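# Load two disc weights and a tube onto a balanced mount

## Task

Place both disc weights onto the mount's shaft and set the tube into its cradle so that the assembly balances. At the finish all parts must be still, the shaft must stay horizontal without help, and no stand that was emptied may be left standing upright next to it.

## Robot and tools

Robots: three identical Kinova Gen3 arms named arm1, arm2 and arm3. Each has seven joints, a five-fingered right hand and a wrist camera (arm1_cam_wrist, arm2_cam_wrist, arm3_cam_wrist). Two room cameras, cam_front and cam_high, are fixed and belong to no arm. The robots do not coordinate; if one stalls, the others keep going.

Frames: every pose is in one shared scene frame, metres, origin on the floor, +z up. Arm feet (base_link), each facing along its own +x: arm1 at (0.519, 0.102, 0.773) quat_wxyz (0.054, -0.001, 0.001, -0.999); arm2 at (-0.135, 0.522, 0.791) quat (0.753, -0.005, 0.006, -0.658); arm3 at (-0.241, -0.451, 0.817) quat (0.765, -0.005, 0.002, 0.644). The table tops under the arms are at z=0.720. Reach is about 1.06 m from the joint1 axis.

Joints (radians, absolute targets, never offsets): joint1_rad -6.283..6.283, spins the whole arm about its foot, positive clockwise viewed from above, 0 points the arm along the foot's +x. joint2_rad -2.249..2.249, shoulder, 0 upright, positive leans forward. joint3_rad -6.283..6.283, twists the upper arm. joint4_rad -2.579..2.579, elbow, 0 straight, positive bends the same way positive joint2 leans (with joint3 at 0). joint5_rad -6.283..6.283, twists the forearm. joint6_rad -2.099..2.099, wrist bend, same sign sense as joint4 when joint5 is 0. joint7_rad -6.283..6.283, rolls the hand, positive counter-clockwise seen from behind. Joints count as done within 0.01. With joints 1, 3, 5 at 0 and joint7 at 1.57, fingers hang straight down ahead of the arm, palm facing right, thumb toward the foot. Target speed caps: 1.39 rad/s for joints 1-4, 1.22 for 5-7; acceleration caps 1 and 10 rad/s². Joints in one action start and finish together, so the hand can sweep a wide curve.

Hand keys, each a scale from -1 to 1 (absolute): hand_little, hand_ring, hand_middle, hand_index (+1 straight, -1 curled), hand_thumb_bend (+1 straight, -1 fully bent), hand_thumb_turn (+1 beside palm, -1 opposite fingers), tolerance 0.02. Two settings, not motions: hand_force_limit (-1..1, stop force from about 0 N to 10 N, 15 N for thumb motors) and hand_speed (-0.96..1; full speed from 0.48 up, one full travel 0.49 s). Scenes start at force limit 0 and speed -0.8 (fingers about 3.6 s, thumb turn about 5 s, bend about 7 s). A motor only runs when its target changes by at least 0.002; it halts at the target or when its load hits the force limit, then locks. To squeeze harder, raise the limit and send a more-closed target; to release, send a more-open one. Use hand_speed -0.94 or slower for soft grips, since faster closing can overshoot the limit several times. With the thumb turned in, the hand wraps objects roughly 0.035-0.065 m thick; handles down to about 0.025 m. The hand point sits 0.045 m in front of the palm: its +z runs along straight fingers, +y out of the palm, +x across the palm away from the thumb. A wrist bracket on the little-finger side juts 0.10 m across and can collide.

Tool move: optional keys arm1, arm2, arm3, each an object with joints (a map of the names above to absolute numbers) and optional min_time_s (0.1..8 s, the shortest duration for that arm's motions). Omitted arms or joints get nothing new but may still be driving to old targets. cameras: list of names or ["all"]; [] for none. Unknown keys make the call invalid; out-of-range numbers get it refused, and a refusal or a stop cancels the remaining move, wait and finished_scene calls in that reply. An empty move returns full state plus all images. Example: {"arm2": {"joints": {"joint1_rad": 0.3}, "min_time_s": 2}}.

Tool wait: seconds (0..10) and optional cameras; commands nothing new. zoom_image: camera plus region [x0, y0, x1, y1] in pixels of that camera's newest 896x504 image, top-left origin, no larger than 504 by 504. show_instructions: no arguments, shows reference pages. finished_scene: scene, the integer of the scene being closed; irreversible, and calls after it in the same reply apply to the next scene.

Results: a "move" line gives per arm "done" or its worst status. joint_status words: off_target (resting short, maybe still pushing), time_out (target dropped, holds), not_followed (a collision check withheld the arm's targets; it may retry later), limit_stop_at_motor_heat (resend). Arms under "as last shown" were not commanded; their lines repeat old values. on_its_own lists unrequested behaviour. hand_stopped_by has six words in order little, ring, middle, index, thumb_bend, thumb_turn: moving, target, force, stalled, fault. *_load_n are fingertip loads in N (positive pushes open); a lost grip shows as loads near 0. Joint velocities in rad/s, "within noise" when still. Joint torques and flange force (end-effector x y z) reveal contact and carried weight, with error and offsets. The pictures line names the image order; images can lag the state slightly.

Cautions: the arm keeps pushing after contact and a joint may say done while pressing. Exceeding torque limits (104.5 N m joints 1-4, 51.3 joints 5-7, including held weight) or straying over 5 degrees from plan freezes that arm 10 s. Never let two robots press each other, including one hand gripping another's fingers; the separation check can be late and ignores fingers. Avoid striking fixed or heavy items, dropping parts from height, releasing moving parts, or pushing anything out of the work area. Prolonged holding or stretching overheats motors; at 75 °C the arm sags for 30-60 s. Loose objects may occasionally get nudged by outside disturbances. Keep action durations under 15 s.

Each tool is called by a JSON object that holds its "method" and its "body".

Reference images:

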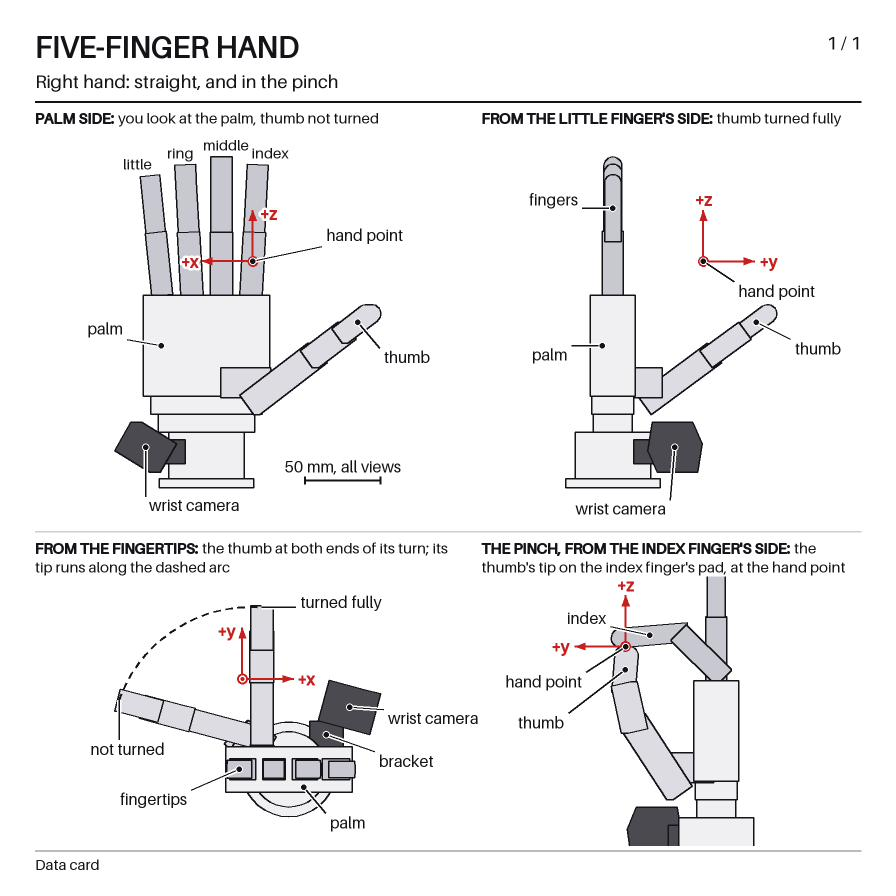

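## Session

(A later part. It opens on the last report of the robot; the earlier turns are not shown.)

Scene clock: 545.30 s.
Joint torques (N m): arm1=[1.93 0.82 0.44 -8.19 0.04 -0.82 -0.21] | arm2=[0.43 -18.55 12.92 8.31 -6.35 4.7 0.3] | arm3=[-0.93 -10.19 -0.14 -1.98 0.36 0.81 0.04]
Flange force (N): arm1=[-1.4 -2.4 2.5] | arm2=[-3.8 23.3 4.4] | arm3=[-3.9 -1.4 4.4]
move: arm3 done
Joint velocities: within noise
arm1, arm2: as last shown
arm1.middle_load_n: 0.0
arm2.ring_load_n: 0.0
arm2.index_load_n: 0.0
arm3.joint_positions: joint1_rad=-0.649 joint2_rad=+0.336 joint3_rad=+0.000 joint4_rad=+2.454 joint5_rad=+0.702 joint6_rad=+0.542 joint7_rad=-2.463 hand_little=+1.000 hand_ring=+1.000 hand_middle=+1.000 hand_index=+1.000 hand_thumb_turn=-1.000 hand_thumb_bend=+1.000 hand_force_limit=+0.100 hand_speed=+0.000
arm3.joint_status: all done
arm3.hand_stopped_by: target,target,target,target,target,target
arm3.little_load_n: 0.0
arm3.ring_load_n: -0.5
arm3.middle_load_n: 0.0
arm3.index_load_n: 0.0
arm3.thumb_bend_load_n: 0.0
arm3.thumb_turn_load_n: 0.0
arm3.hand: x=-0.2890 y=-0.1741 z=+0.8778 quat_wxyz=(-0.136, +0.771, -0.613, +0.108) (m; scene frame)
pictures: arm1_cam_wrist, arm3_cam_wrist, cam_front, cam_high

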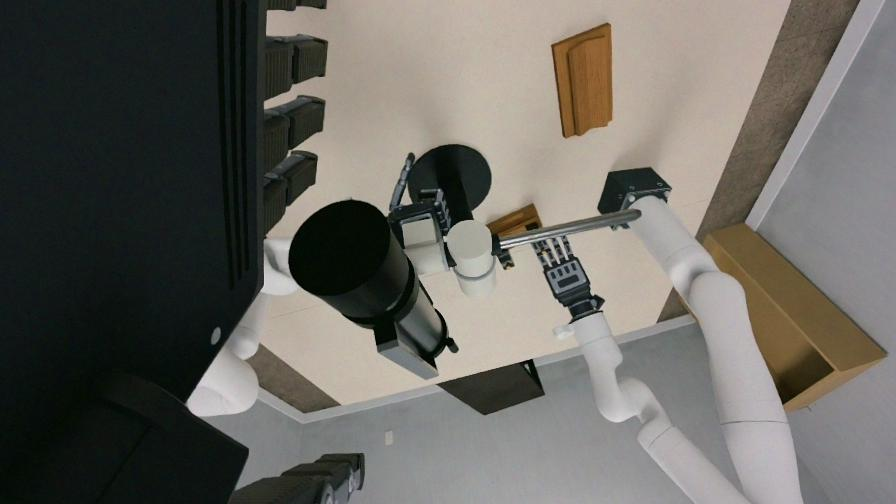

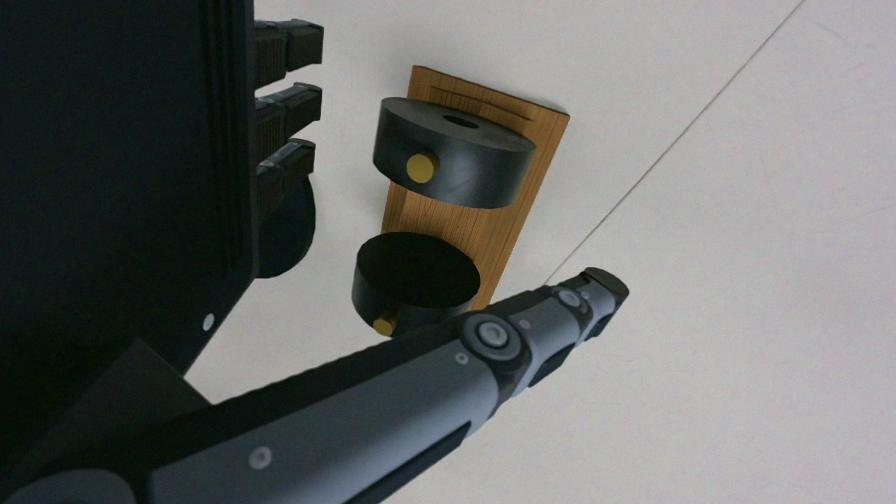

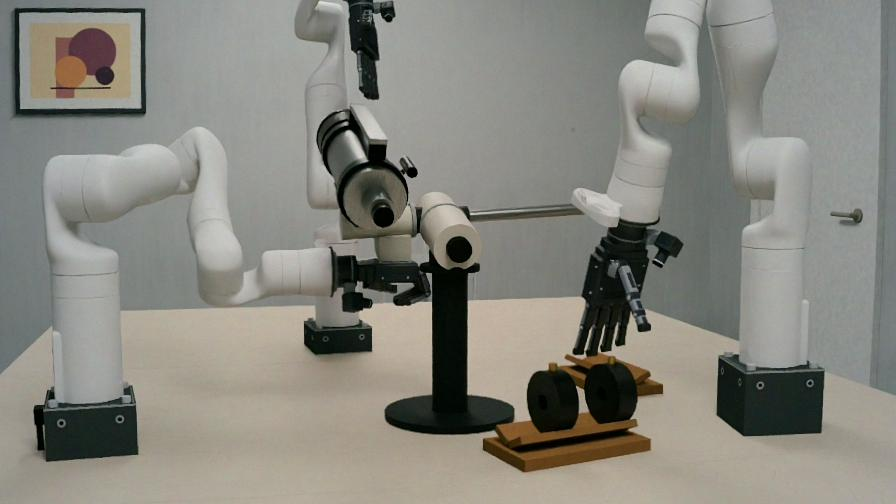

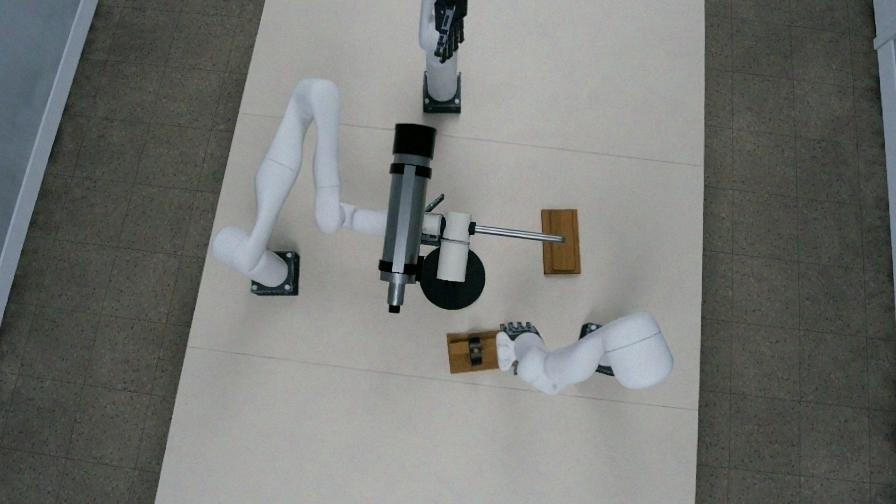

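{"method": "move", "body": {"arm3": {"joints": {"joint1_rad": -0.5892, "joint2_rad": 0.4749, "joint3_rad": 0, "joint4_rad": 2.4941, "joint5_rad": 1.0021, "joint6_rad": 0.4115, "joint7_rad": -2.7349}, "min_time_s": 1.2}}}

{"method": "move", "body": {"arm3": {"joints": {"joint1_rad": -0.5339, "joint2_rad": 0.6248, "joint3_rad": 0, "joint4_rad": 2.5176, "joint5_rad": 1.468, "joint6_rad": 0.3485, "joint7_rad": -3.1753}, "min_time_s": 1.5}, "cameras": ["arm3_cam_wrist", "cam_front"]}}

Scene clock: 574.93 s.
Joint torques (N m): arm1=[1.97 0.84 0.46 -8.19 0.06 -0.81 -0.18] | arm2=[0.44 -18.59 12.88 8.35 -6.34 4.67 0.28] | arm3=[-0.99 -11.26 -0.01 -0.5 0.23 1.01 0.04]
Flange force (N): arm1=[-1.3 -2.3 2.5] | arm2=[-3.8 23.4 4.5] | arm3=no reading
move: arm3 done
Joint velocities: within noise
arm1, arm2: as last shown
arm3.joint_positions: joint1_rad=-0.589 joint2_rad=+0.475 joint3_rad=+0.000 joint4_rad=+2.494 joint5_rad=+1.002 joint6_rad=+0.412 joint7_rad=-2.735 hand_little=+1.000 hand_ring=+1.000 hand_middle=+1.000 hand_index=+1.000 hand_thumb_turn=-1.000 hand_thumb_bend=+1.000 hand_force_limit=+0.100 hand_speed=+0.000
arm3.joint_status: all done
arm3.hand_stopped_by: target,target,target,target,target,target
arm3.little_load_n: 0.0
arm3.ring_load_n: 0.0
arm3.middle_load_n: 0.0
arm3.index_load_n: 0.0
arm3.thumb_bend_load_n: -0.5
arm3.thumb_turn_load_n: 0.0
arm3.hand: x=-0.2745 y=-0.1701 z=+0.8401 quat_wxyz=(-0.136, +0.771, -0.613, +0.108) (m; scene frame)
pictures: none

Scene clock: 576.77 s.
Joint torques (N m): arm1=[1.93 0.89 0.42 -8.17 0.08 -0.84 -0.18] | arm2=[0.4 -18.58 12.94 8.36 -6.33 4.66 0.24] | arm3=[-0.93 -12.29 0.28 0.83 0.02 1.09 0.06]
Flange force (N): arm1=[-1.3 -2.4 2.4] | arm2=[-3.9 23.5 4.6] | arm3=no reading
move: arm3 done
Joint velocities: within noise
arm1, arm2: as last shown
arm1.little_load_n: 0.5
arm1.middle_load_n: 0.5
arm1.thumb_turn_load_n: -0.5
arm3.joint_positions: joint1_rad=-0.534 joint2_rad=+0.625 joint3_rad=+0.000 joint4_rad=+2.518 joint5_rad=+1.468 joint6_rad=+0.348 joint7_rad=-3.175 hand_little=+1.000 hand_ring=+1.000 hand_middle=+1.000 hand_index=+1.000 hand_thumb_turn=-1.000 hand_thumb_bend=+1.000 hand_force_limit=+0.100 hand_speed=+0.000
arm3.joint_status: all done
arm3.hand_stopped_by: target,target,target,target,target,target
arm3.little_load_n: 0.0
arm3.ring_load_n: 0.0
arm3.middle_load_n: 0.0
arm3.index_load_n: 0.0
arm3.thumb_bend_load_n: -0.5
arm3.thumb_turn_load_n: 0.0
arm3.hand: x=-0.2612 y=-0.1670 z=+0.8025 quat_wxyz=(-0.136, +0.771, -0.613, +0.108) (m; scene frame)
pictures: arm3_cam_wrist, cam_front

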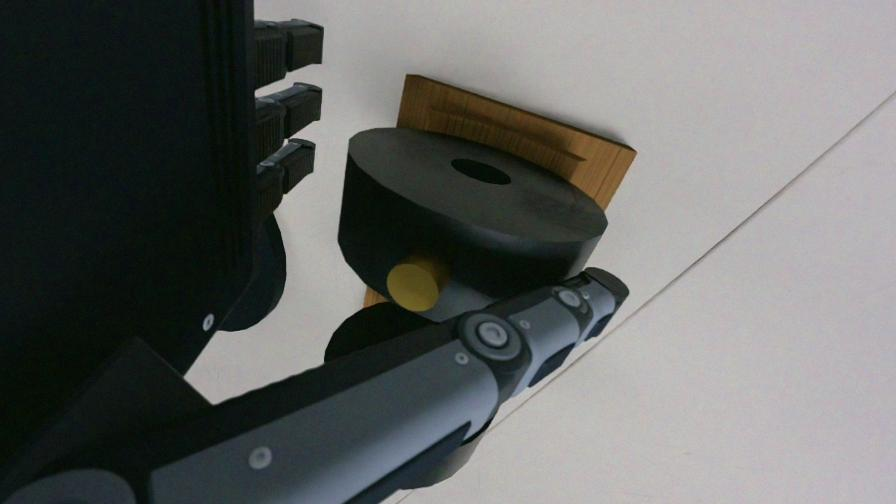

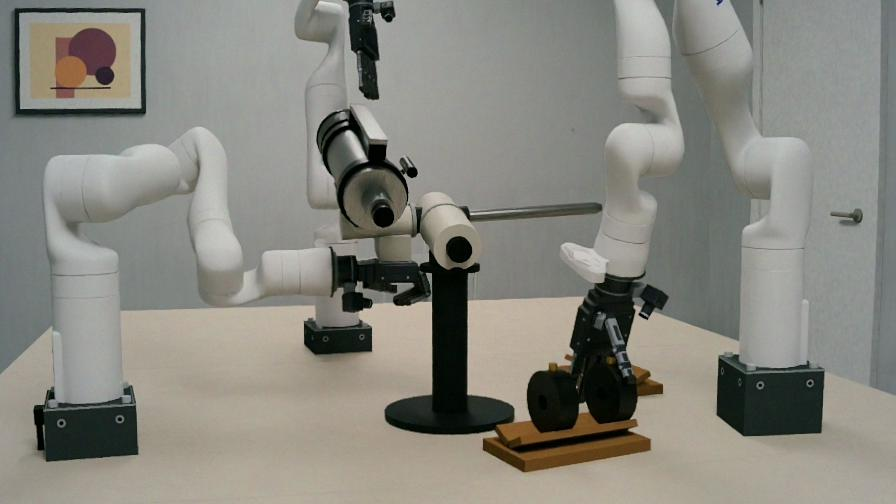

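{"method": "move", "body": {"arm3": {"joints": {"hand_index": 0.1, "hand_middle": 0.1, "hand_thumb_bend": 0.4, "hand_force_limit": -0.4, "hand_speed": -0.9}}}}

{"method": "move", "body": {"arm3": {"joints": {"hand_index": -0.1, "hand_middle": -0.1, "hand_thumb_bend": 0.3, "hand_force_limit": 1.0, "hand_speed": -0.93}}}}

{"method": "move", "body": {"arm3": {"joints": {"joint1_rad": -0.5339, "joint2_rad": 0.5764, "joint3_rad": 0, "joint4_rad": 2.5125, "joint5_rad": 1.3248, "joint6_rad": 0.3577, "joint7_rad": -3.0227}, "min_time_s": 1.2}, "cameras": ["arm3_cam_wrist", "cam_front"]}}

Scene clock: 586.80 s.
Joint torques (N m): arm1=[1.96 0.85 0.47 -8.19 0.02 -0.81 -0.19] | arm2=[0.47 -18.53 12.86 8.35 -6.36 4.68 0.29] | arm3=[-1.31 -13.32 -0.27 1.25 0.07 0.71 0.11]
Flange force (N): arm1=[-1.3 -2.3 2.5] | arm2=[-3.9 23.1 4.6] | arm3=no reading
move: arm3 off_target
Joint velocities: within noise
arm1: as last shown
arm1.little_load_n: 0.0
arm1.middle_load_n: 0.0
arm1.thumb_turn_load_n: 0.0
arm2.joint_positions: joint1_rad=-1.150 joint2_rad=+1.478 joint3_rad=+0.623 joint4_rad=+2.477 joint5_rad=+2.261 joint6_rad=+1.433 joint7_rad=-4.112 hand_little=-1.000 hand_ring=-1.000 hand_middle=-1.000 hand_index=-1.000 hand_thumb_turn=+1.000 hand_thumb_bend=+1.000 hand_force_limit=+0.000 hand_speed=+0.000
arm2.joint_status: not commanded
arm2.hand_stopped_by: target,target,target,target,target,target
arm2.little_load_n: 0.0
arm2.ring_load_n: 0.0
arm2.middle_load_n: 0.0
arm2.index_load_n: 0.0
arm2.thumb_bend_load_n: 0.0
arm2.thumb_turn_load_n: -0.5
arm2.hand: x=+0.0380 y=+0.0174 z=+0.8798 quat_wxyz=(+0.000, -0.001, -0.707, +0.707) (m; scene frame)
arm3.joint_positions: joint1_rad=-0.534 joint2_rad=+0.625 joint3_rad=+0.000 joint4_rad=+2.518 joint5_rad=+1.468 joint6_rad=+0.348 joint7_rad=-3.175 hand_little=+1.000 hand_ring=+1.000 hand_middle=+0.387 hand_index=+0.378 hand_thumb_turn=-1.000 hand_thumb_bend=+0.942 hand_force_limit=-0.400 hand_speed=-0.900
arm3.joint_status: hand_middle off_target (ended at +0.387, target +0.100); hand_index off_target (ended at +0.378, target +0.100); hand_thumb_bend off_target (ended at +0.942, target +0.400); the others done
arm3.hand_stopped_by: target,target,force,force,force,target
arm3.little_load_n: 0.0
arm3.ring_load_n: -0.5
arm3.middle_load_n: 2.5
arm3.index_load_n: 6.5
arm3.thumb_bend_load_n: 6.0
arm3.thumb_turn_load_n: 0.0
arm3.hand: x=-0.2612 y=-0.1670 z=+0.8025 quat_wxyz=(-0.136, +0.771, -0.613, +0.108) (m; scene frame)
pictures: none

Scene clock: 587.77 s.
Joint torques (N m): arm1=[1.98 0.87 0.5 -8.16 0.02 -0.81 -0.22] | arm2=[0.44 -18.52 12.93 8.34 -6.35 4.67 0.27] | arm3=[-1.59 -14.47 -0.67 0.49 0.1 0.34 0]
Flange force (N): arm1=[-1.3 -2.3 2.5] | arm2=[-3.9 23.2 4.5] | arm3=no reading
move: arm3 off_target
Joint velocities: within noise
arm1, arm2: as last shown
arm3.joint_positions: joint1_rad=-0.534 joint2_rad=+0.625 joint3_rad=+0.000 joint4_rad=+2.518 joint5_rad=+1.468 joint6_rad=+0.348 joint7_rad=-3.175 hand_little=+1.000 hand_ring=+1.000 hand_middle=+0.361 hand_index=+0.362 hand_thumb_turn=-1.000 hand_thumb_bend=+0.937 hand_force_limit=+1.000 hand_speed=-0.930
arm3.joint_status: hand_middle off_target (ended at +0.361, target -0.100); hand_index off_target (ended at +0.362, target -0.100); hand_thumb_bend off_target (ended at +0.937, target +0.300); the others done
arm3.hand_stopped_by: target,target,force,force,force,target
arm3.little_load_n: 0.0
arm3.ring_load_n: 0.0
arm3.middle_load_n: 10.0
arm3.index_load_n: 9.0
arm3.thumb_bend_load_n: 14.5
arm3.thumb_turn_load_n: 1.5
arm3.hand: x=-0.2612 y=-0.1670 z=+0.8025 quat_wxyz=(-0.136, +0.771, -0.613, +0.108) (m; scene frame)
pictures: none

Scene clock: 589.27 s.
Joint torques (N m): arm1=[1.96 0.82 0.46 -8.21 0.07 -0.81 -0.21] | arm2=[0.43 -18.58 12.87 8.3 -6.34 4.65 0.34] | arm3=[-1.01 -15.1 0.6 0.09 0.13 1.52 -0.02]
Flange force (N): arm1=[-1.4 -2.3 2.6] | arm2=[-3.4 23.3 4.4] | arm3=no reading
move: arm3 done
Joint velocities: within noise
arm1, arm2: as last shown
arm2.index_load_n: -0.5
arm3.joint_positions: joint1_rad=-0.534 joint2_rad=+0.576 joint3_rad=+0.000 joint4_rad=+2.512 joint5_rad=+1.325 joint6_rad=+0.358 joint7_rad=-3.023 hand_little=+1.000 hand_ring=+1.000 hand_middle=+0.361 hand_index=+0.362 hand_thumb_turn=-1.000 hand_thumb_bend=+0.937 hand_force_limit=+1.000 hand_speed=-0.930
arm3.joint_status: all done
arm3.hand_stopped_by: target,target,force,force,force,target
arm3.little_load_n: 0.0
arm3.ring_load_n: 0.0
arm3.middle_load_n: 9.5
arm3.index_load_n: 8.5
arm3.thumb_bend_load_n: 14.5
arm3.thumb_turn_load_n: 1.5
arm3.hand: x=-0.2612 y=-0.1669 z=+0.8145 quat_wxyz=(-0.136, +0.771, -0.613, +0.108) (m; scene frame)
pictures: arm3_cam_wrist, cam_front

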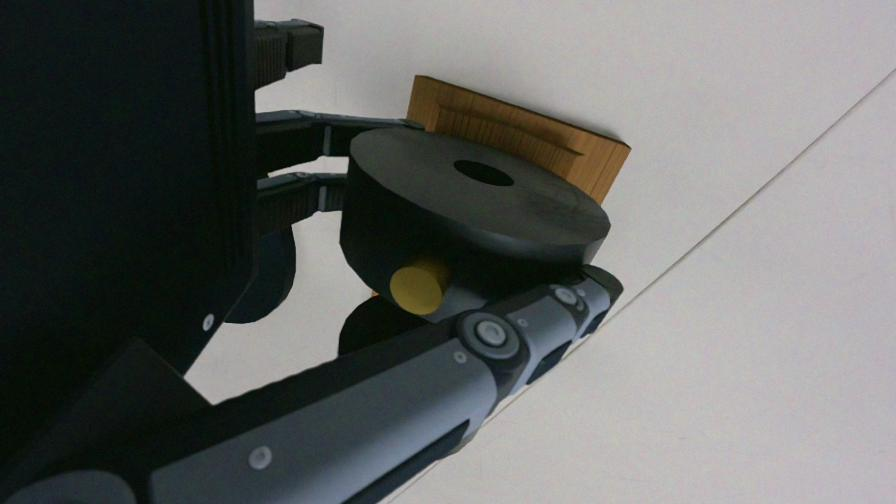

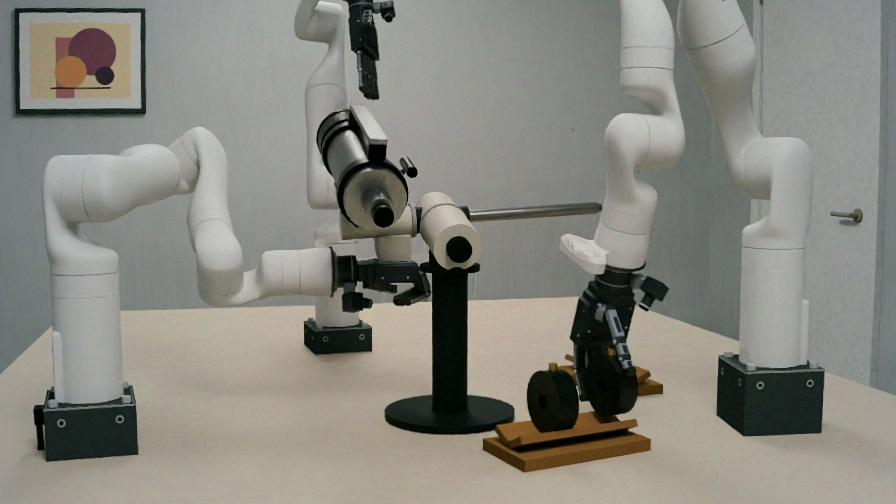

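{"method": "move", "body": {"arm3": {"joints": {"joint1_rad": -0.5339, "joint2_rad": 0.2425, "joint3_rad": 0, "joint4_rad": 2.4239, "joint5_rad": 0.6337, "joint6_rad": 0.6101, "joint7_rad": -2.2559}, "min_time_s": 2}, "arm2": {"joints": {"joint1_rad": -1.15, "joint2_rad": 1.4648, "joint3_rad": 0.6314, "joint4_rad": 2.4843, "joint5_rad": 2.2717, "joint6_rad": 1.4321, "joint7_rad": -4.1096}, "min_time_s": 2}}}

{"method": "move", "body": {"arm3": {"joints": {"joint1_rad": -0.539, "joint2_rad": -0.1474, "joint3_rad": 0, "joint4_rad": 1.82, "joint5_rad": 0.3495, "joint6_rad": 1.4933, "joint7_rad": -1.6871}, "min_time_s": 2.5}}}

{"method": "move", "body": {"arm3": {"joints": {"joint1_rad": 1.0353, "joint2_rad": -0.2119, "joint3_rad": 0, "joint4_rad": 1.8749, "joint5_rad": 0.1625, "joint6_rad": 1.169, "joint7_rad": -0.4092}, "min_time_s": 4}, "cameras": ["cam_front", "cam_high", "arm1_cam_wrist", "arm3_cam_wrist"]}}

{"method": "zoom_image", "body": {"camera": "cam_front", "region": [440, 160, 620, 260]}}

{"method": "zoom_image", "body": {"camera": "cam_high", "region": [450, 190, 590, 270]}}

Scene clock: 631.33 s.
Joint torques (N m): arm1=[1.99 0.83 0.47 -8.2 0.05 -0.8 -0.21] | arm2=[0.45 -21.27 17.14 6.83 -7.72 6.66 0.55] | arm3=[-0.92 -12.64 -0.05 -4.91 0.61 0.87 -0.07]
Flange force (N): arm1=[-1.4 -2.3 2.6] | arm2=[-1.4 32.2 -3.7] | arm3=[-3.7 2.1 16.1]
move: arm2 done; arm3 done
Joint velocities: within noise
arm1.joint_positions: joint1_rad=+0.137 joint2_rad=-0.487 joint3_rad=-0.176 joint4_rad=+1.465 joint5_rad=-0.096 joint6_rad=+1.877 joint7_rad=-2.254 hand_little=+1.000 hand_ring=+1.000 hand_middle=+1.000 hand_index=+1.000 hand_thumb_turn=+1.000 hand_thumb_bend=+1.000 hand_force_limit=+0.000 hand_speed=-0.800
arm1.joint_status: not commanded
arm1.hand_stopped_by: target,target,target,target,target,target
arm1.little_load_n: 0.0
arm1.ring_load_n: 0.0
arm1.middle_load_n: 0.0
arm1.index_load_n: 0.0
arm1.thumb_bend_load_n: 0.0
arm1.thumb_turn_load_n: 0.0
arm1.hand: x=+0.3172 y=+0.0205 z=+1.3113 quat_wxyz=(-0.057, -0.959, +0.246, +0.128) (m; scene frame)
arm2.joint_positions: joint1_rad=-1.150 joint2_rad=+1.465 joint3_rad=+0.631 joint4_rad=+2.484 joint5_rad=+2.272 joint6_rad=+1.432 joint7_rad=-4.110 hand_little=-1.000 hand_ring=-1.000 hand_middle=-1.000 hand_index=-1.000 hand_thumb_turn=+1.000 hand_thumb_bend=+1.000 hand_force_limit=+0.000 hand_speed=+0.000
arm2.joint_status: all done
arm2.hand_stopped_by: target,target,target,target,target,target
arm2.little_load_n: 0.0
arm2.ring_load_n: 0.0
arm2.middle_load_n: 0.0
arm2.index_load_n: 0.0
arm2.thumb_bend_load_n: 0.0
arm2.thumb_turn_load_n: 0.0
arm2.hand: x=+0.0380 y=+0.0174 z=+0.8845 quat_wxyz=(+0.000, -0.001, -0.707, +0.707) (m; scene frame)
arm3.joint_positions: joint1_rad=-0.534 joint2_rad=+0.243 joint3_rad=+0.000 joint4_rad=+2.424 joint5_rad=+0.634 joint6_rad=+0.610 joint7_rad=-2.256 hand_little=+1.000 hand_ring=+1.000 hand_middle=+0.361 hand_index=+0.362 hand_thumb_turn=-1.000 hand_thumb_bend=+0.937 hand_force_limit=+1.000 hand_speed=-0.930
arm3.joint_status: all done
arm3.hand_stopped_by: target,target,force,force,force,target
arm3.little_load_n: 0.0
arm3.ring_load_n: 0.0
arm3.middle_load_n: 9.5
arm3.index_load_n: 8.5
arm3.thumb_bend_load_n: 14.5
arm3.thumb_turn_load_n: 1.5
arm3.hand: x=-0.2611 y=-0.1670 z=+0.9046 quat_wxyz=(-0.136, +0.771, -0.613, +0.108) (m; scene frame)
pictures: none

Scene clock: 634.17 s.
Joint torques (N m): arm1=[2 0.85 0.42 -8.19 0.08 -0.84 -0.19] | arm2=[0.43 -21.27 17.21 6.81 -7.77 6.59 0.54] | arm3=[-1.06 -9.83 -0.83 -11.72 1.43 0.14 -0.04]
Flange force (N): arm1=[-1.3 -2.5 2.5] | arm2=[-1.1 32.2 -3.8] | arm3=[-3.6 1.8 12.5]
move: arm3 done
Joint velocities: within noise
arm1, arm2: as last shown
arm2.little_load_n: -0.5
arm2.thumb_bend_load_n: -0.5
arm2.thumb_turn_load_n: -0.5
arm3.joint_positions: joint1_rad=-0.539 joint2_rad=-0.147 joint3_rad=+0.000 joint4_rad=+1.820 joint5_rad=+0.349 joint6_rad=+1.493 joint7_rad=-1.687 hand_little=+1.000 hand_ring=+1.000 hand_middle=+0.361 hand_index=+0.362 hand_thumb_turn=-1.000 hand_thumb_bend=+0.937 hand_force_limit=+1.000 hand_speed=-0.930
arm3.joint_status: all done
arm3.hand_stopped_by: target,target,force,force,force,target
arm3.little_load_n: 0.0
arm3.ring_load_n: 0.0
arm3.middle_load_n: 9.5
arm3.index_load_n: 8.5
arm3.thumb_bend_load_n: 15.0
arm3.thumb_turn_load_n: 1.5
arm3.hand: x=-0.2677 y=-0.1568 z=+1.1599 quat_wxyz=(-0.139, +0.788, -0.591, +0.104) (m; scene frame)
pictures: none

Scene clock: 638.50 s.
Joint torques (N m): arm1=[1.97 0.86 0.47 -8.19 0.02 -0.83 -0.19] | arm2=[0.45 -21.24 17.22 6.74 -7.77 6.67 0.53] | arm3=[-0.87 -9.15 -0.66 -12.9 0.54 -0.98 -0.04]
Flange force (N): arm1=[-1.3 -2.3 2.5] | arm2=[-1.4 32.0 -3.9] | arm3=[0.8 0.6 13.1]
move: arm3 done
Joint velocities: within noise
arm1, arm2: as last shown
arm2.little_load_n: 0.0
arm2.thumb_bend_load_n: 0.0
arm3.joint_positions: joint1_rad=+1.035 joint2_rad=-0.212 joint3_rad=+0.000 joint4_rad=+1.875 joint5_rad=+0.163 joint6_rad=+1.169 joint7_rad=-0.409 hand_little=+1.000 hand_ring=+1.000 hand_middle=+0.361 hand_index=+0.362 hand_thumb_turn=-1.000 hand_thumb_bend=+0.937 hand_force_limit=+1.000 hand_speed=-0.930
arm3.joint_status: all done
arm3.hand_stopped_by: target,target,force,force,force,target
arm3.little_load_n: 0.0
arm3.ring_load_n: 0.0
arm3.middle_load_n: 10.0
arm3.index_load_n: 8.5
arm3.thumb_bend_load_n: 15.0
arm3.thumb_turn_load_n: 2.0
arm3.hand: x=+0.0288 y=-0.3704 z=+1.1599 quat_wxyz=(-0.109, +0.695, -0.698, +0.137) (m; scene frame)
pictures: arm1_cam_wrist, arm3_cam_wrist, cam_front, cam_high

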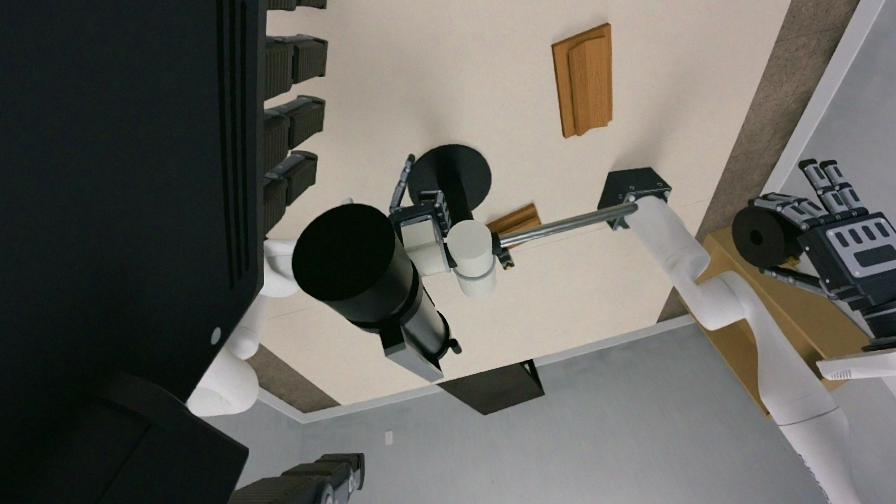

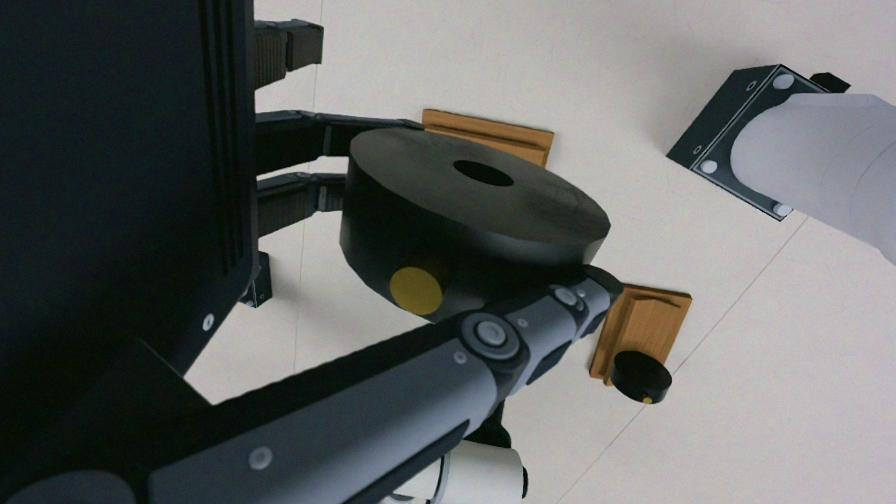

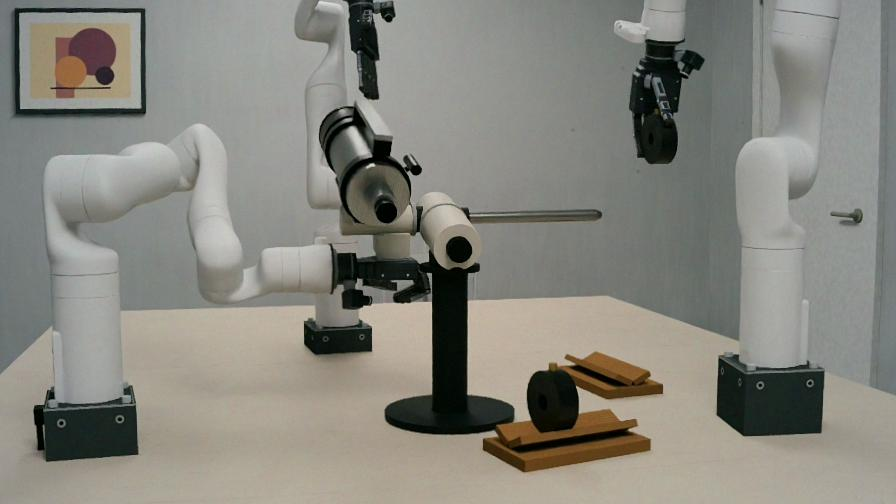

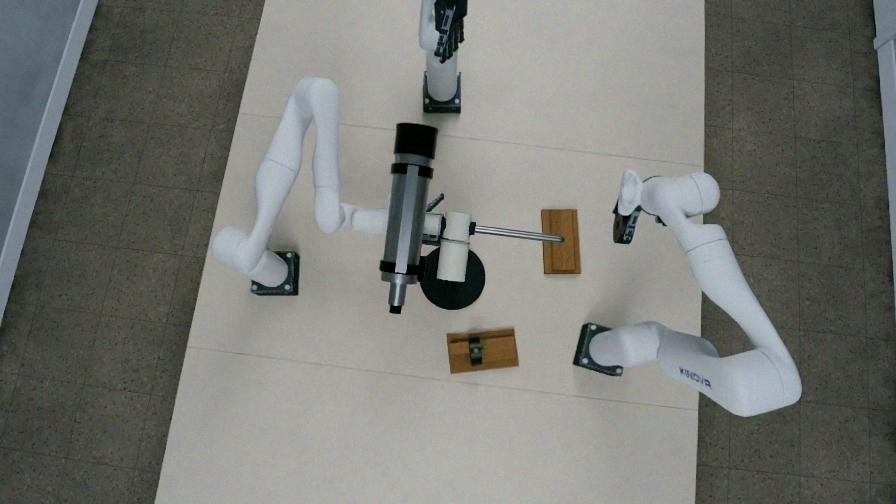

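Scaled by 2.800 from the camera's 896x504 image, which has a finer 1280x720 frame.

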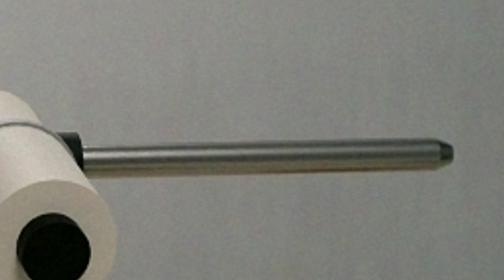

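Scaled by 3.600 from the camera's 896x504 image, which has a finer 1280x720 frame.

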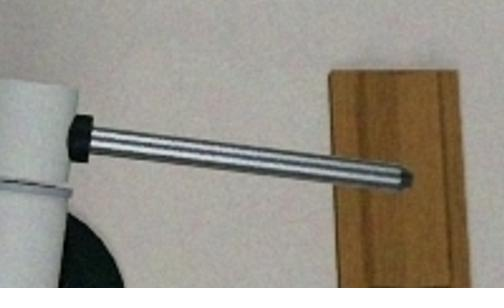

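{"method": "move", "body": {"arm3": {"joints": {"joint1_rad": 0.962, "joint2_rad": -0.1487, "joint3_rad": 0, "joint4_rad": 2.2449, "joint5_rad": 0.2263, "joint6_rad": 0.7467, "joint7_rad": -0.5885}, "min_time_s": 2.5}}}

{"method": "move", "body": {"arm3": {"joints": {"joint1_rad": 0.7501, "joint2_rad": -0.0869, "joint3_rad": 0, "joint4_rad": 2.1955, "joint5_rad": 0.3061, "joint6_rad": 0.783, "joint7_rad": -0.8481}, "min_time_s": 2}, "cameras": ["cam_front", "cam_high", "arm1_cam_wrist"]}}

{"method": "zoom_image", "body": {"camera": "cam_front", "region": [575, 185, 655, 235]}}

{"method": "zoom_image", "body": {"camera": "cam_high", "region": [545, 220, 605, 260]}}

{"method": "zoom_image", "body": {"camera": "arm1_cam_wrist", "region": [610, 175, 690, 230]}}

Scene clock: 718.37 s.
Joint torques (N m): arm1=[2.02 0.84 0.48 -8.17 0.06 -0.83 -0.22] | arm2=[0.51 -21.17 17.24 6.79 -7.76 6.64 0.53] | arm3=[-0.84 -9.13 -0.54 -11.25 0.49 -0.96 -0.02]
Flange force (N): arm1=[-1.4 -2.3 2.4] | arm2=[-1.6 31.9 -3.9] | arm3=[0.8 0.5 14.6]
move: arm3 done
Joint velocities: within noise
arm1, arm2: as last shown
arm2.thumb_turn_load_n: 0.0
arm3.joint_positions: joint1_rad=+0.962 joint2_rad=-0.149 joint3_rad=+0.000 joint4_rad=+2.245 joint5_rad=+0.226 joint6_rad=+0.747 joint7_rad=-0.589 hand_little=+1.000 hand_ring=+1.000 hand_middle=+0.361 hand_index=+0.362 hand_thumb_turn=-1.000 hand_thumb_bend=+0.937 hand_force_limit=+1.000 hand_speed=-0.930
arm3.joint_status: all done
arm3.hand_stopped_by: target,target,force,force,force,target
arm3.little_load_n: 0.0
arm3.ring_load_n: 0.0
arm3.middle_load_n: 10.0
arm3.index_load_n: 8.5
arm3.thumb_bend_load_n: 15.0
arm3.thumb_turn_load_n: 1.5
arm3.hand: x=+0.0112 y=-0.3550 z=+1.0362 quat_wxyz=(-0.117, +0.694, -0.699, +0.129) (m; scene frame)
pictures: none

Scene clock: 720.67 s.
Joint torques (N m): arm1=[1.95 0.83 0.48 -8.18 0.08 -0.84 -0.19] | arm2=[0.49 -21.2 17.19 6.77 -7.76 6.67 0.53] | arm3=[-0.92 -10.54 -0.47 -11 0.62 -0.79 -0.09]
Flange force (N): arm1=[-1.3 -2.2 2.4] | arm2=[-1.6 31.9 -3.8] | arm3=[0.1 0.0 14.6]
move: arm3 done
Joint velocities: within noise
arm1, arm2: as last shown
arm3.joint_positions: joint1_rad=+0.750 joint2_rad=-0.087 joint3_rad=+0.000 joint4_rad=+2.196 joint5_rad=+0.306 joint6_rad=+0.783 joint7_rad=-0.848 hand_little=+1.000 hand_ring=+1.000 hand_middle=+0.361 hand_index=+0.362 hand_thumb_turn=-1.000 hand_thumb_bend=+0.937 hand_force_limit=+1.000 hand_speed=-0.930
arm3.joint_status: all done
arm3.hand_stopped_by: target,target,force,force,force,target
arm3.little_load_n: 0.0
arm3.ring_load_n: 0.0
arm3.middle_load_n: 10.0
arm3.index_load_n: 8.5
arm3.thumb_bend_load_n: 14.5
arm3.thumb_turn_load_n: 1.5
arm3.hand: x=+0.0118 y=-0.2999 z=+1.0354 quat_wxyz=(-0.117, +0.694, -0.699, +0.129) (m; scene frame)
pictures: arm1_cam_wrist, cam_front, cam_high

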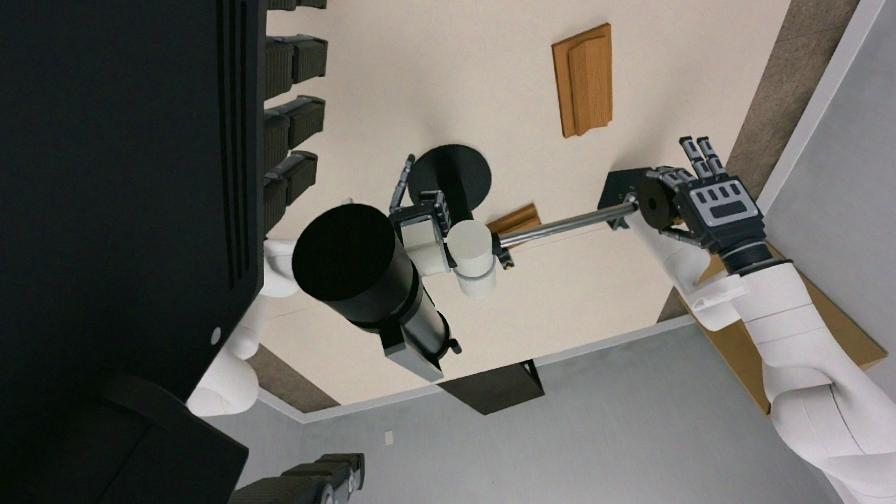

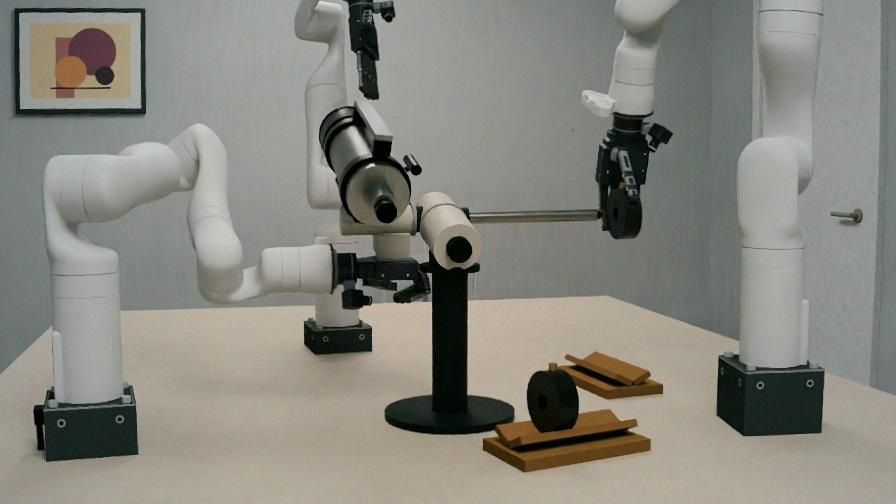

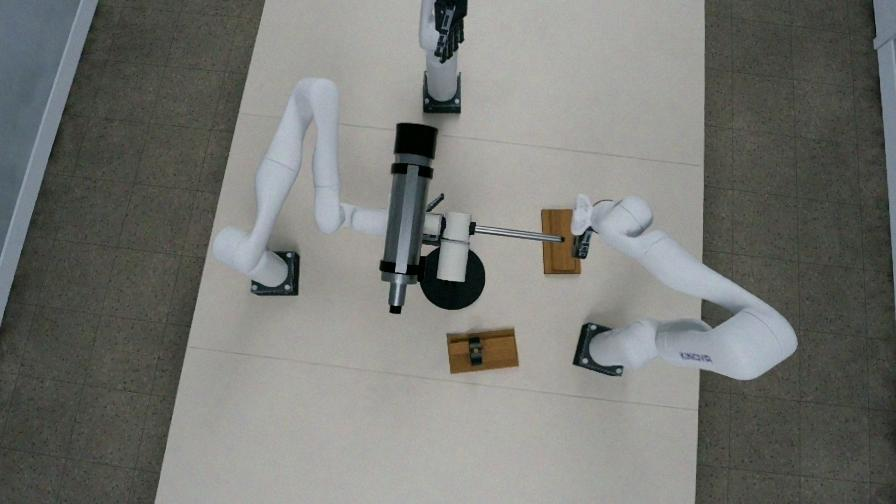

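Scaled by 6.300 from the camera's 896x504 image, which has a finer 1280x720 frame.

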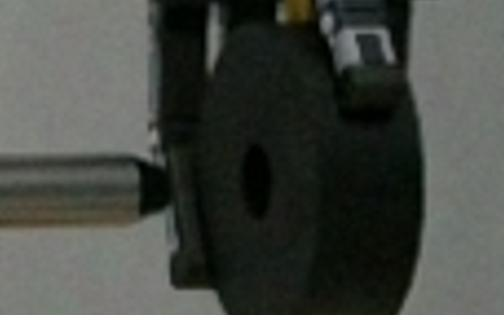

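Scaled by 8.400 from the camera's 896x504 image, which has a finer 1280x720 frame.

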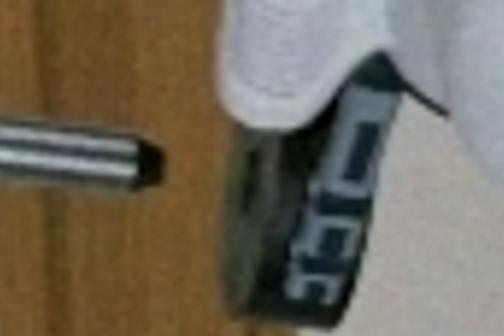

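Scaled by 6.300 from the camera's 896x504 image, which has a finer 1280x720 frame.

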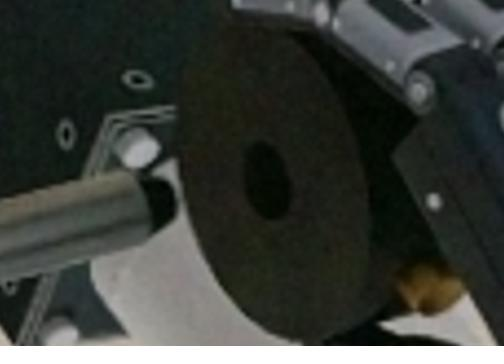

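{"method": "move", "body": {"arm3": {"joints": {"joint1_rad": 0.5873, "joint2_rad": -0.0045, "joint3_rad": 0, "joint4_rad": 2.1213, "joint5_rad": 0.3526, "joint6_rad": 0.8206, "joint7_rad": -1.0356}, "min_time_s": 3}, "cameras": ["cam_front", "arm3_cam_wrist"]}}

Scene clock: 790.00 s.
Joint torques (N m): arm1=[1.99 0.85 0.45 -8.18 0.07 -0.81 -0.21] | arm2=[0.7 -20.82 16.66 6.68 -7.48 6.33 0.45] | arm3=[-3.16 -11.31 -2.91 -8.68 -1.25 -0.3 -0.03]
Flange force (N): arm1=[-1.4 -2.4 2.5] | arm2=[-2.1 30.5 -4.1] | arm3=[2.7 -7.7 14.3]
move: arm3 done
Joint velocities: within noise
arm1, arm2: as last shown
arm3.joint_positions: joint1_rad=+0.587 joint2_rad=-0.004 joint3_rad=+0.000 joint4_rad=+2.121 joint5_rad=+0.353 joint6_rad=+0.821 joint7_rad=-1.036 hand_little=+1.000 hand_ring=+1.000 hand_middle=+0.361 hand_index=+0.362 hand_thumb_turn=-1.000 hand_thumb_bend=+0.937 hand_force_limit=+1.000 hand_speed=-0.930
arm3.joint_status: all done
arm3.hand_stopped_by: target,target,force,force,force,target
arm3.little_load_n: 0.0
arm3.ring_load_n: 0.0
arm3.middle_load_n: 12.0
arm3.index_load_n: 10.5
arm3.thumb_bend_load_n: 13.0
arm3.thumb_turn_load_n: 0.5
arm3.hand: x=+0.0124 y=-0.2448 z=+1.0343 quat_wxyz=(-0.117, +0.694, -0.699, +0.129) (m; scene frame)
pictures: arm3_cam_wrist, cam_front

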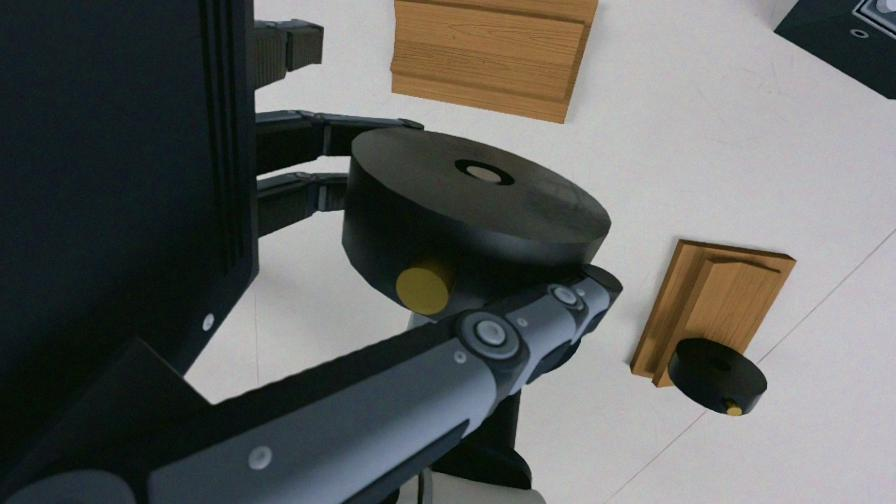

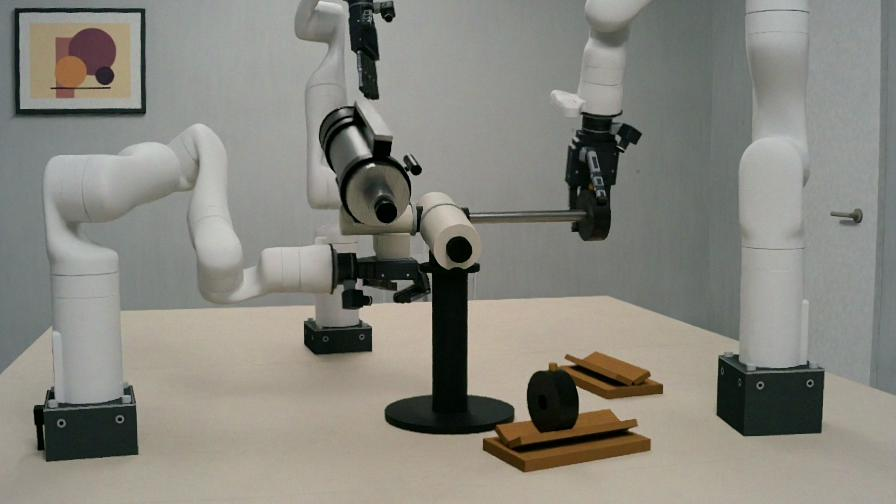

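{"method": "move", "body": {"arm3": {"joints": {"joint1_rad": 0.4984, "joint2_rad": 0.0638, "joint3_rad": 0, "joint4_rad": 2.0498, "joint5_rad": 0.3699, "joint6_rad": 0.8505, "joint7_rad": -1.1297}, "min_time_s": 2.5}, "cameras": ["arm3_cam_wrist"]}}

Scene clock: 804.10 s.
Joint torques (N m): arm1=[1.98 0.85 0.44 -8.18 0.03 -0.8 -0.22] | arm2=[0.32 -20.22 15.54 6.32 -6.84 6.02 0.48] | arm3=[-0.64 -13.81 -0.09 -12.26 1.22 -1.62 -0.27]
Flange force (N): arm1=[-1.4 -2.5 2.5] | arm2=[-1.1 27.9 -3.5] | arm3=[1.3 2.9 11.8]
move: arm3 done
Joint velocities: within noise
arm1, arm2: as last shown
arm1.index_load_n: -0.5
arm1.thumb_bend_load_n: -0.5
arm2.thumb_turn_load_n: -0.5
arm3.joint_positions: joint1_rad=+0.498 joint2_rad=+0.064 joint3_rad=+0.000 joint4_rad=+2.050 joint5_rad=+0.370 joint6_rad=+0.850 joint7_rad=-1.130 hand_little=+1.000 hand_ring=+1.000 hand_middle=+0.361 hand_index=+0.362 hand_thumb_turn=-1.000 hand_thumb_bend=+0.938 hand_force_limit=+1.000 hand_speed=-0.930
arm3.joint_status: all done
arm3.hand_stopped_by: target,target,force,force,force,target
arm3.little_load_n: 0.0
arm3.ring_load_n: 0.0
arm3.middle_load_n: 9.0
arm3.index_load_n: 7.5
arm3.thumb_bend_load_n: 15.5
arm3.thumb_turn_load_n: 0.0
arm3.hand: x=+0.0141 y=-0.2047 z=+1.0339 quat_wxyz=(-0.117, +0.694, -0.699, +0.129) (m; scene frame)
pictures: arm3_cam_wrist

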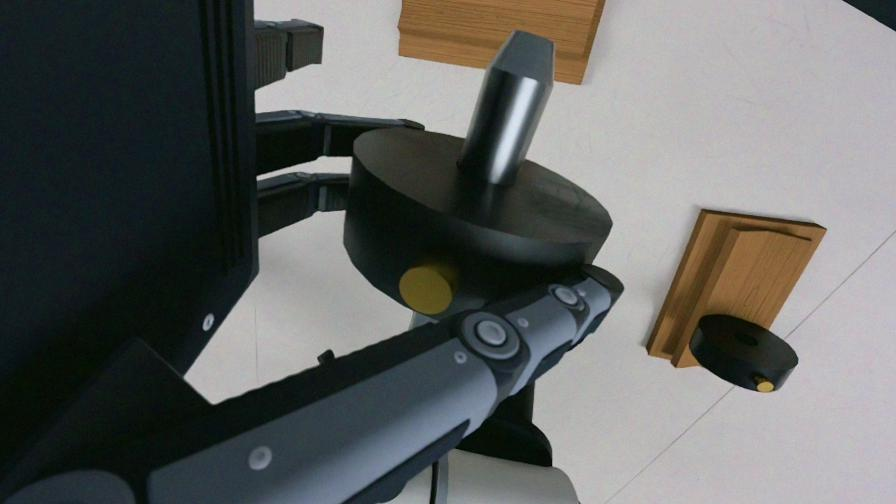

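{"method": "move", "body": {"arm3": {"joints": {"joint1_rad": 0.4225, "joint2_rad": 0.1323, "joint3_rad": 0, "joint4_rad": 1.9702, "joint5_rad": 0.3789, "joint6_rad": 0.8846, "joint7_rad": -1.2043}, "min_time_s": 2.5}}}

{"method": "move", "body": {"arm3": {"joints": {"joint1_rad": 0.3612, "joint2_rad": 0.2042, "joint3_rad": 0, "joint4_rad": 1.8811, "joint5_rad": 0.3823, "joint6_rad": 0.9203, "joint7_rad": -1.2589}, "min_time_s": 2.5}, "cameras": ["arm3_cam_wrist"]}}

Scene clock: 845.60 s.
Joint torques (N m): arm1=[1.99 0.84 0.46 -8.17 0.06 -0.81 -0.22] | arm2=[0.42 -17.17 10.92 5.37 -4.53 4.19 0.23] | arm3=[-4.35 -11.85 -3.99 -7.79 -1.89 -1.02 -0.21]
Flange force (N): arm1=[-1.4 -2.4 2.5] | arm2=[-2.3 15.7 -1.8] | arm3=[4.3 -10.2 6.9]
move: arm3 done
Joint velocities: within noise
arm1, arm2: as last shown
arm1.index_load_n: 0.0
arm1.thumb_bend_load_n: 0.0
arm3.joint_positions: joint1_rad=+0.422 joint2_rad=+0.132 joint3_rad=+0.000 joint4_rad=+1.970 joint5_rad=+0.379 joint6_rad=+0.885 joint7_rad=-1.204 hand_little=+1.000 hand_ring=+1.000 hand_middle=+0.361 hand_index=+0.362 hand_thumb_turn=-1.000 hand_thumb_bend=+0.938 hand_force_limit=+1.000 hand_speed=-0.930
arm3.joint_status: all done
arm3.hand_stopped_by: target,target,force,force,force,target
arm3.little_load_n: 0.0
arm3.ring_load_n: 0.0
arm3.middle_load_n: 12.0
arm3.index_load_n: 7.0
arm3.thumb_bend_load_n: 11.5
arm3.thumb_turn_load_n: -2.0
arm3.hand: x=+0.0142 y=-0.1645 z=+1.0337 quat_wxyz=(-0.117, +0.694, -0.699, +0.129) (m; scene frame)
pictures: none

Scene clock: 848.40 s.
Joint torques (N m): arm1=[1.97 0.86 0.44 -8.24 0.07 -0.85 -0.22] | arm2=[0.39 -15.58 8.47 5.03 -3.37 3.02 0.1] | arm3=[-4.27 -11.34 -3.85 -7.77 -1.67 -1.86 -0.37]
Flange force (N): arm1=[-1.3 -2.5 2.6] | arm2=[-2.2 9.5 -0.5] | arm3=[5.8 -9.5 0.5]
move: arm3 done
Joint velocities: within noise
arm1.joint_positions: joint1_rad=+0.137 joint2_rad=-0.487 joint3_rad=-0.176 joint4_rad=+1.465 joint5_rad=-0.096 joint6_rad=+1.877 joint7_rad=-2.254 hand_little=+1.000 hand_ring=+1.000 hand_middle=+1.000 hand_index=+1.000 hand_thumb_turn=+1.000 hand_thumb_bend=+1.000 hand_force_limit=+0.000 hand_speed=-0.800
arm1.joint_status: not commanded
arm1.hand_stopped_by: target,target,target,target,target,target
arm1.little_load_n: 0.0
arm1.ring_load_n: 0.0
arm1.middle_load_n: 0.0
arm1.index_load_n: 0.0
arm1.thumb_bend_load_n: 0.0
arm1.thumb_turn_load_n: -0.5
arm1.hand: x=+0.3172 y=+0.0205 z=+1.3113 quat_wxyz=(-0.057, -0.959, +0.246, +0.128) (m; scene frame)
arm2.joint_positions: joint1_rad=-1.150 joint2_rad=+1.465 joint3_rad=+0.631 joint4_rad=+2.484 joint5_rad=+2.272 joint6_rad=+1.432 joint7_rad=-4.110 hand_little=-1.000 hand_ring=-1.000 hand_middle=-1.000 hand_index=-1.000 hand_thumb_turn=+1.000 hand_thumb_bend=+1.000 hand_force_limit=+0.000 hand_speed=+0.000
arm2.joint_status: not commanded
arm2.hand_stopped_by: target,target,target,target,target,target
arm2.little_load_n: 0.0
arm2.ring_load_n: 0.0
arm2.middle_load_n: 0.0
arm2.index_load_n: 0.5
arm2.thumb_bend_load_n: 0.0
arm2.thumb_turn_load_n: 0.0
arm2.hand: x=+0.0380 y=+0.0174 z=+0.8845 quat_wxyz=(+0.000, -0.001, -0.707, +0.707) (m; scene frame)
arm3.joint_positions: joint1_rad=+0.361 joint2_rad=+0.204 joint3_rad=+0.000 joint4_rad=+1.881 joint5_rad=+0.382 joint6_rad=+0.920 joint7_rad=-1.259 hand_little=+1.000 hand_ring=+1.000 hand_middle=+0.361 hand_index=+0.362 hand_thumb_turn=-1.000 hand_thumb_bend=+0.938 hand_force_limit=+1.000 hand_speed=-0.930
arm3.joint_status: all done
arm3.hand_stopped_by: target,target,force,force,force,target
arm3.little_load_n: 0.0
arm3.ring_load_n: 0.0
arm3.middle_load_n: 10.5
arm3.index_load_n: 5.0
arm3.thumb_bend_load_n: 13.0
arm3.thumb_turn_load_n: -4.0
arm3.hand: x=+0.0147 y=-0.1246 z=+1.0330 quat_wxyz=(-0.117, +0.694, -0.699, +0.129) (m; scene frame)
pictures: arm3_cam_wrist

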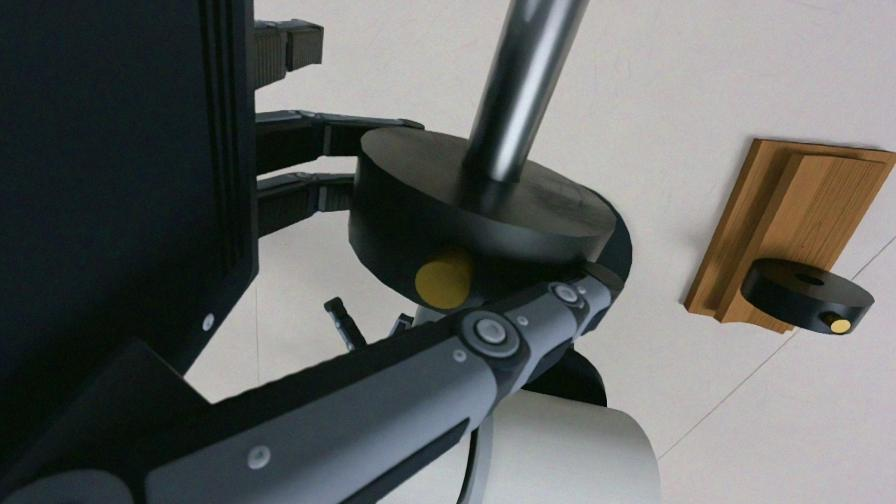

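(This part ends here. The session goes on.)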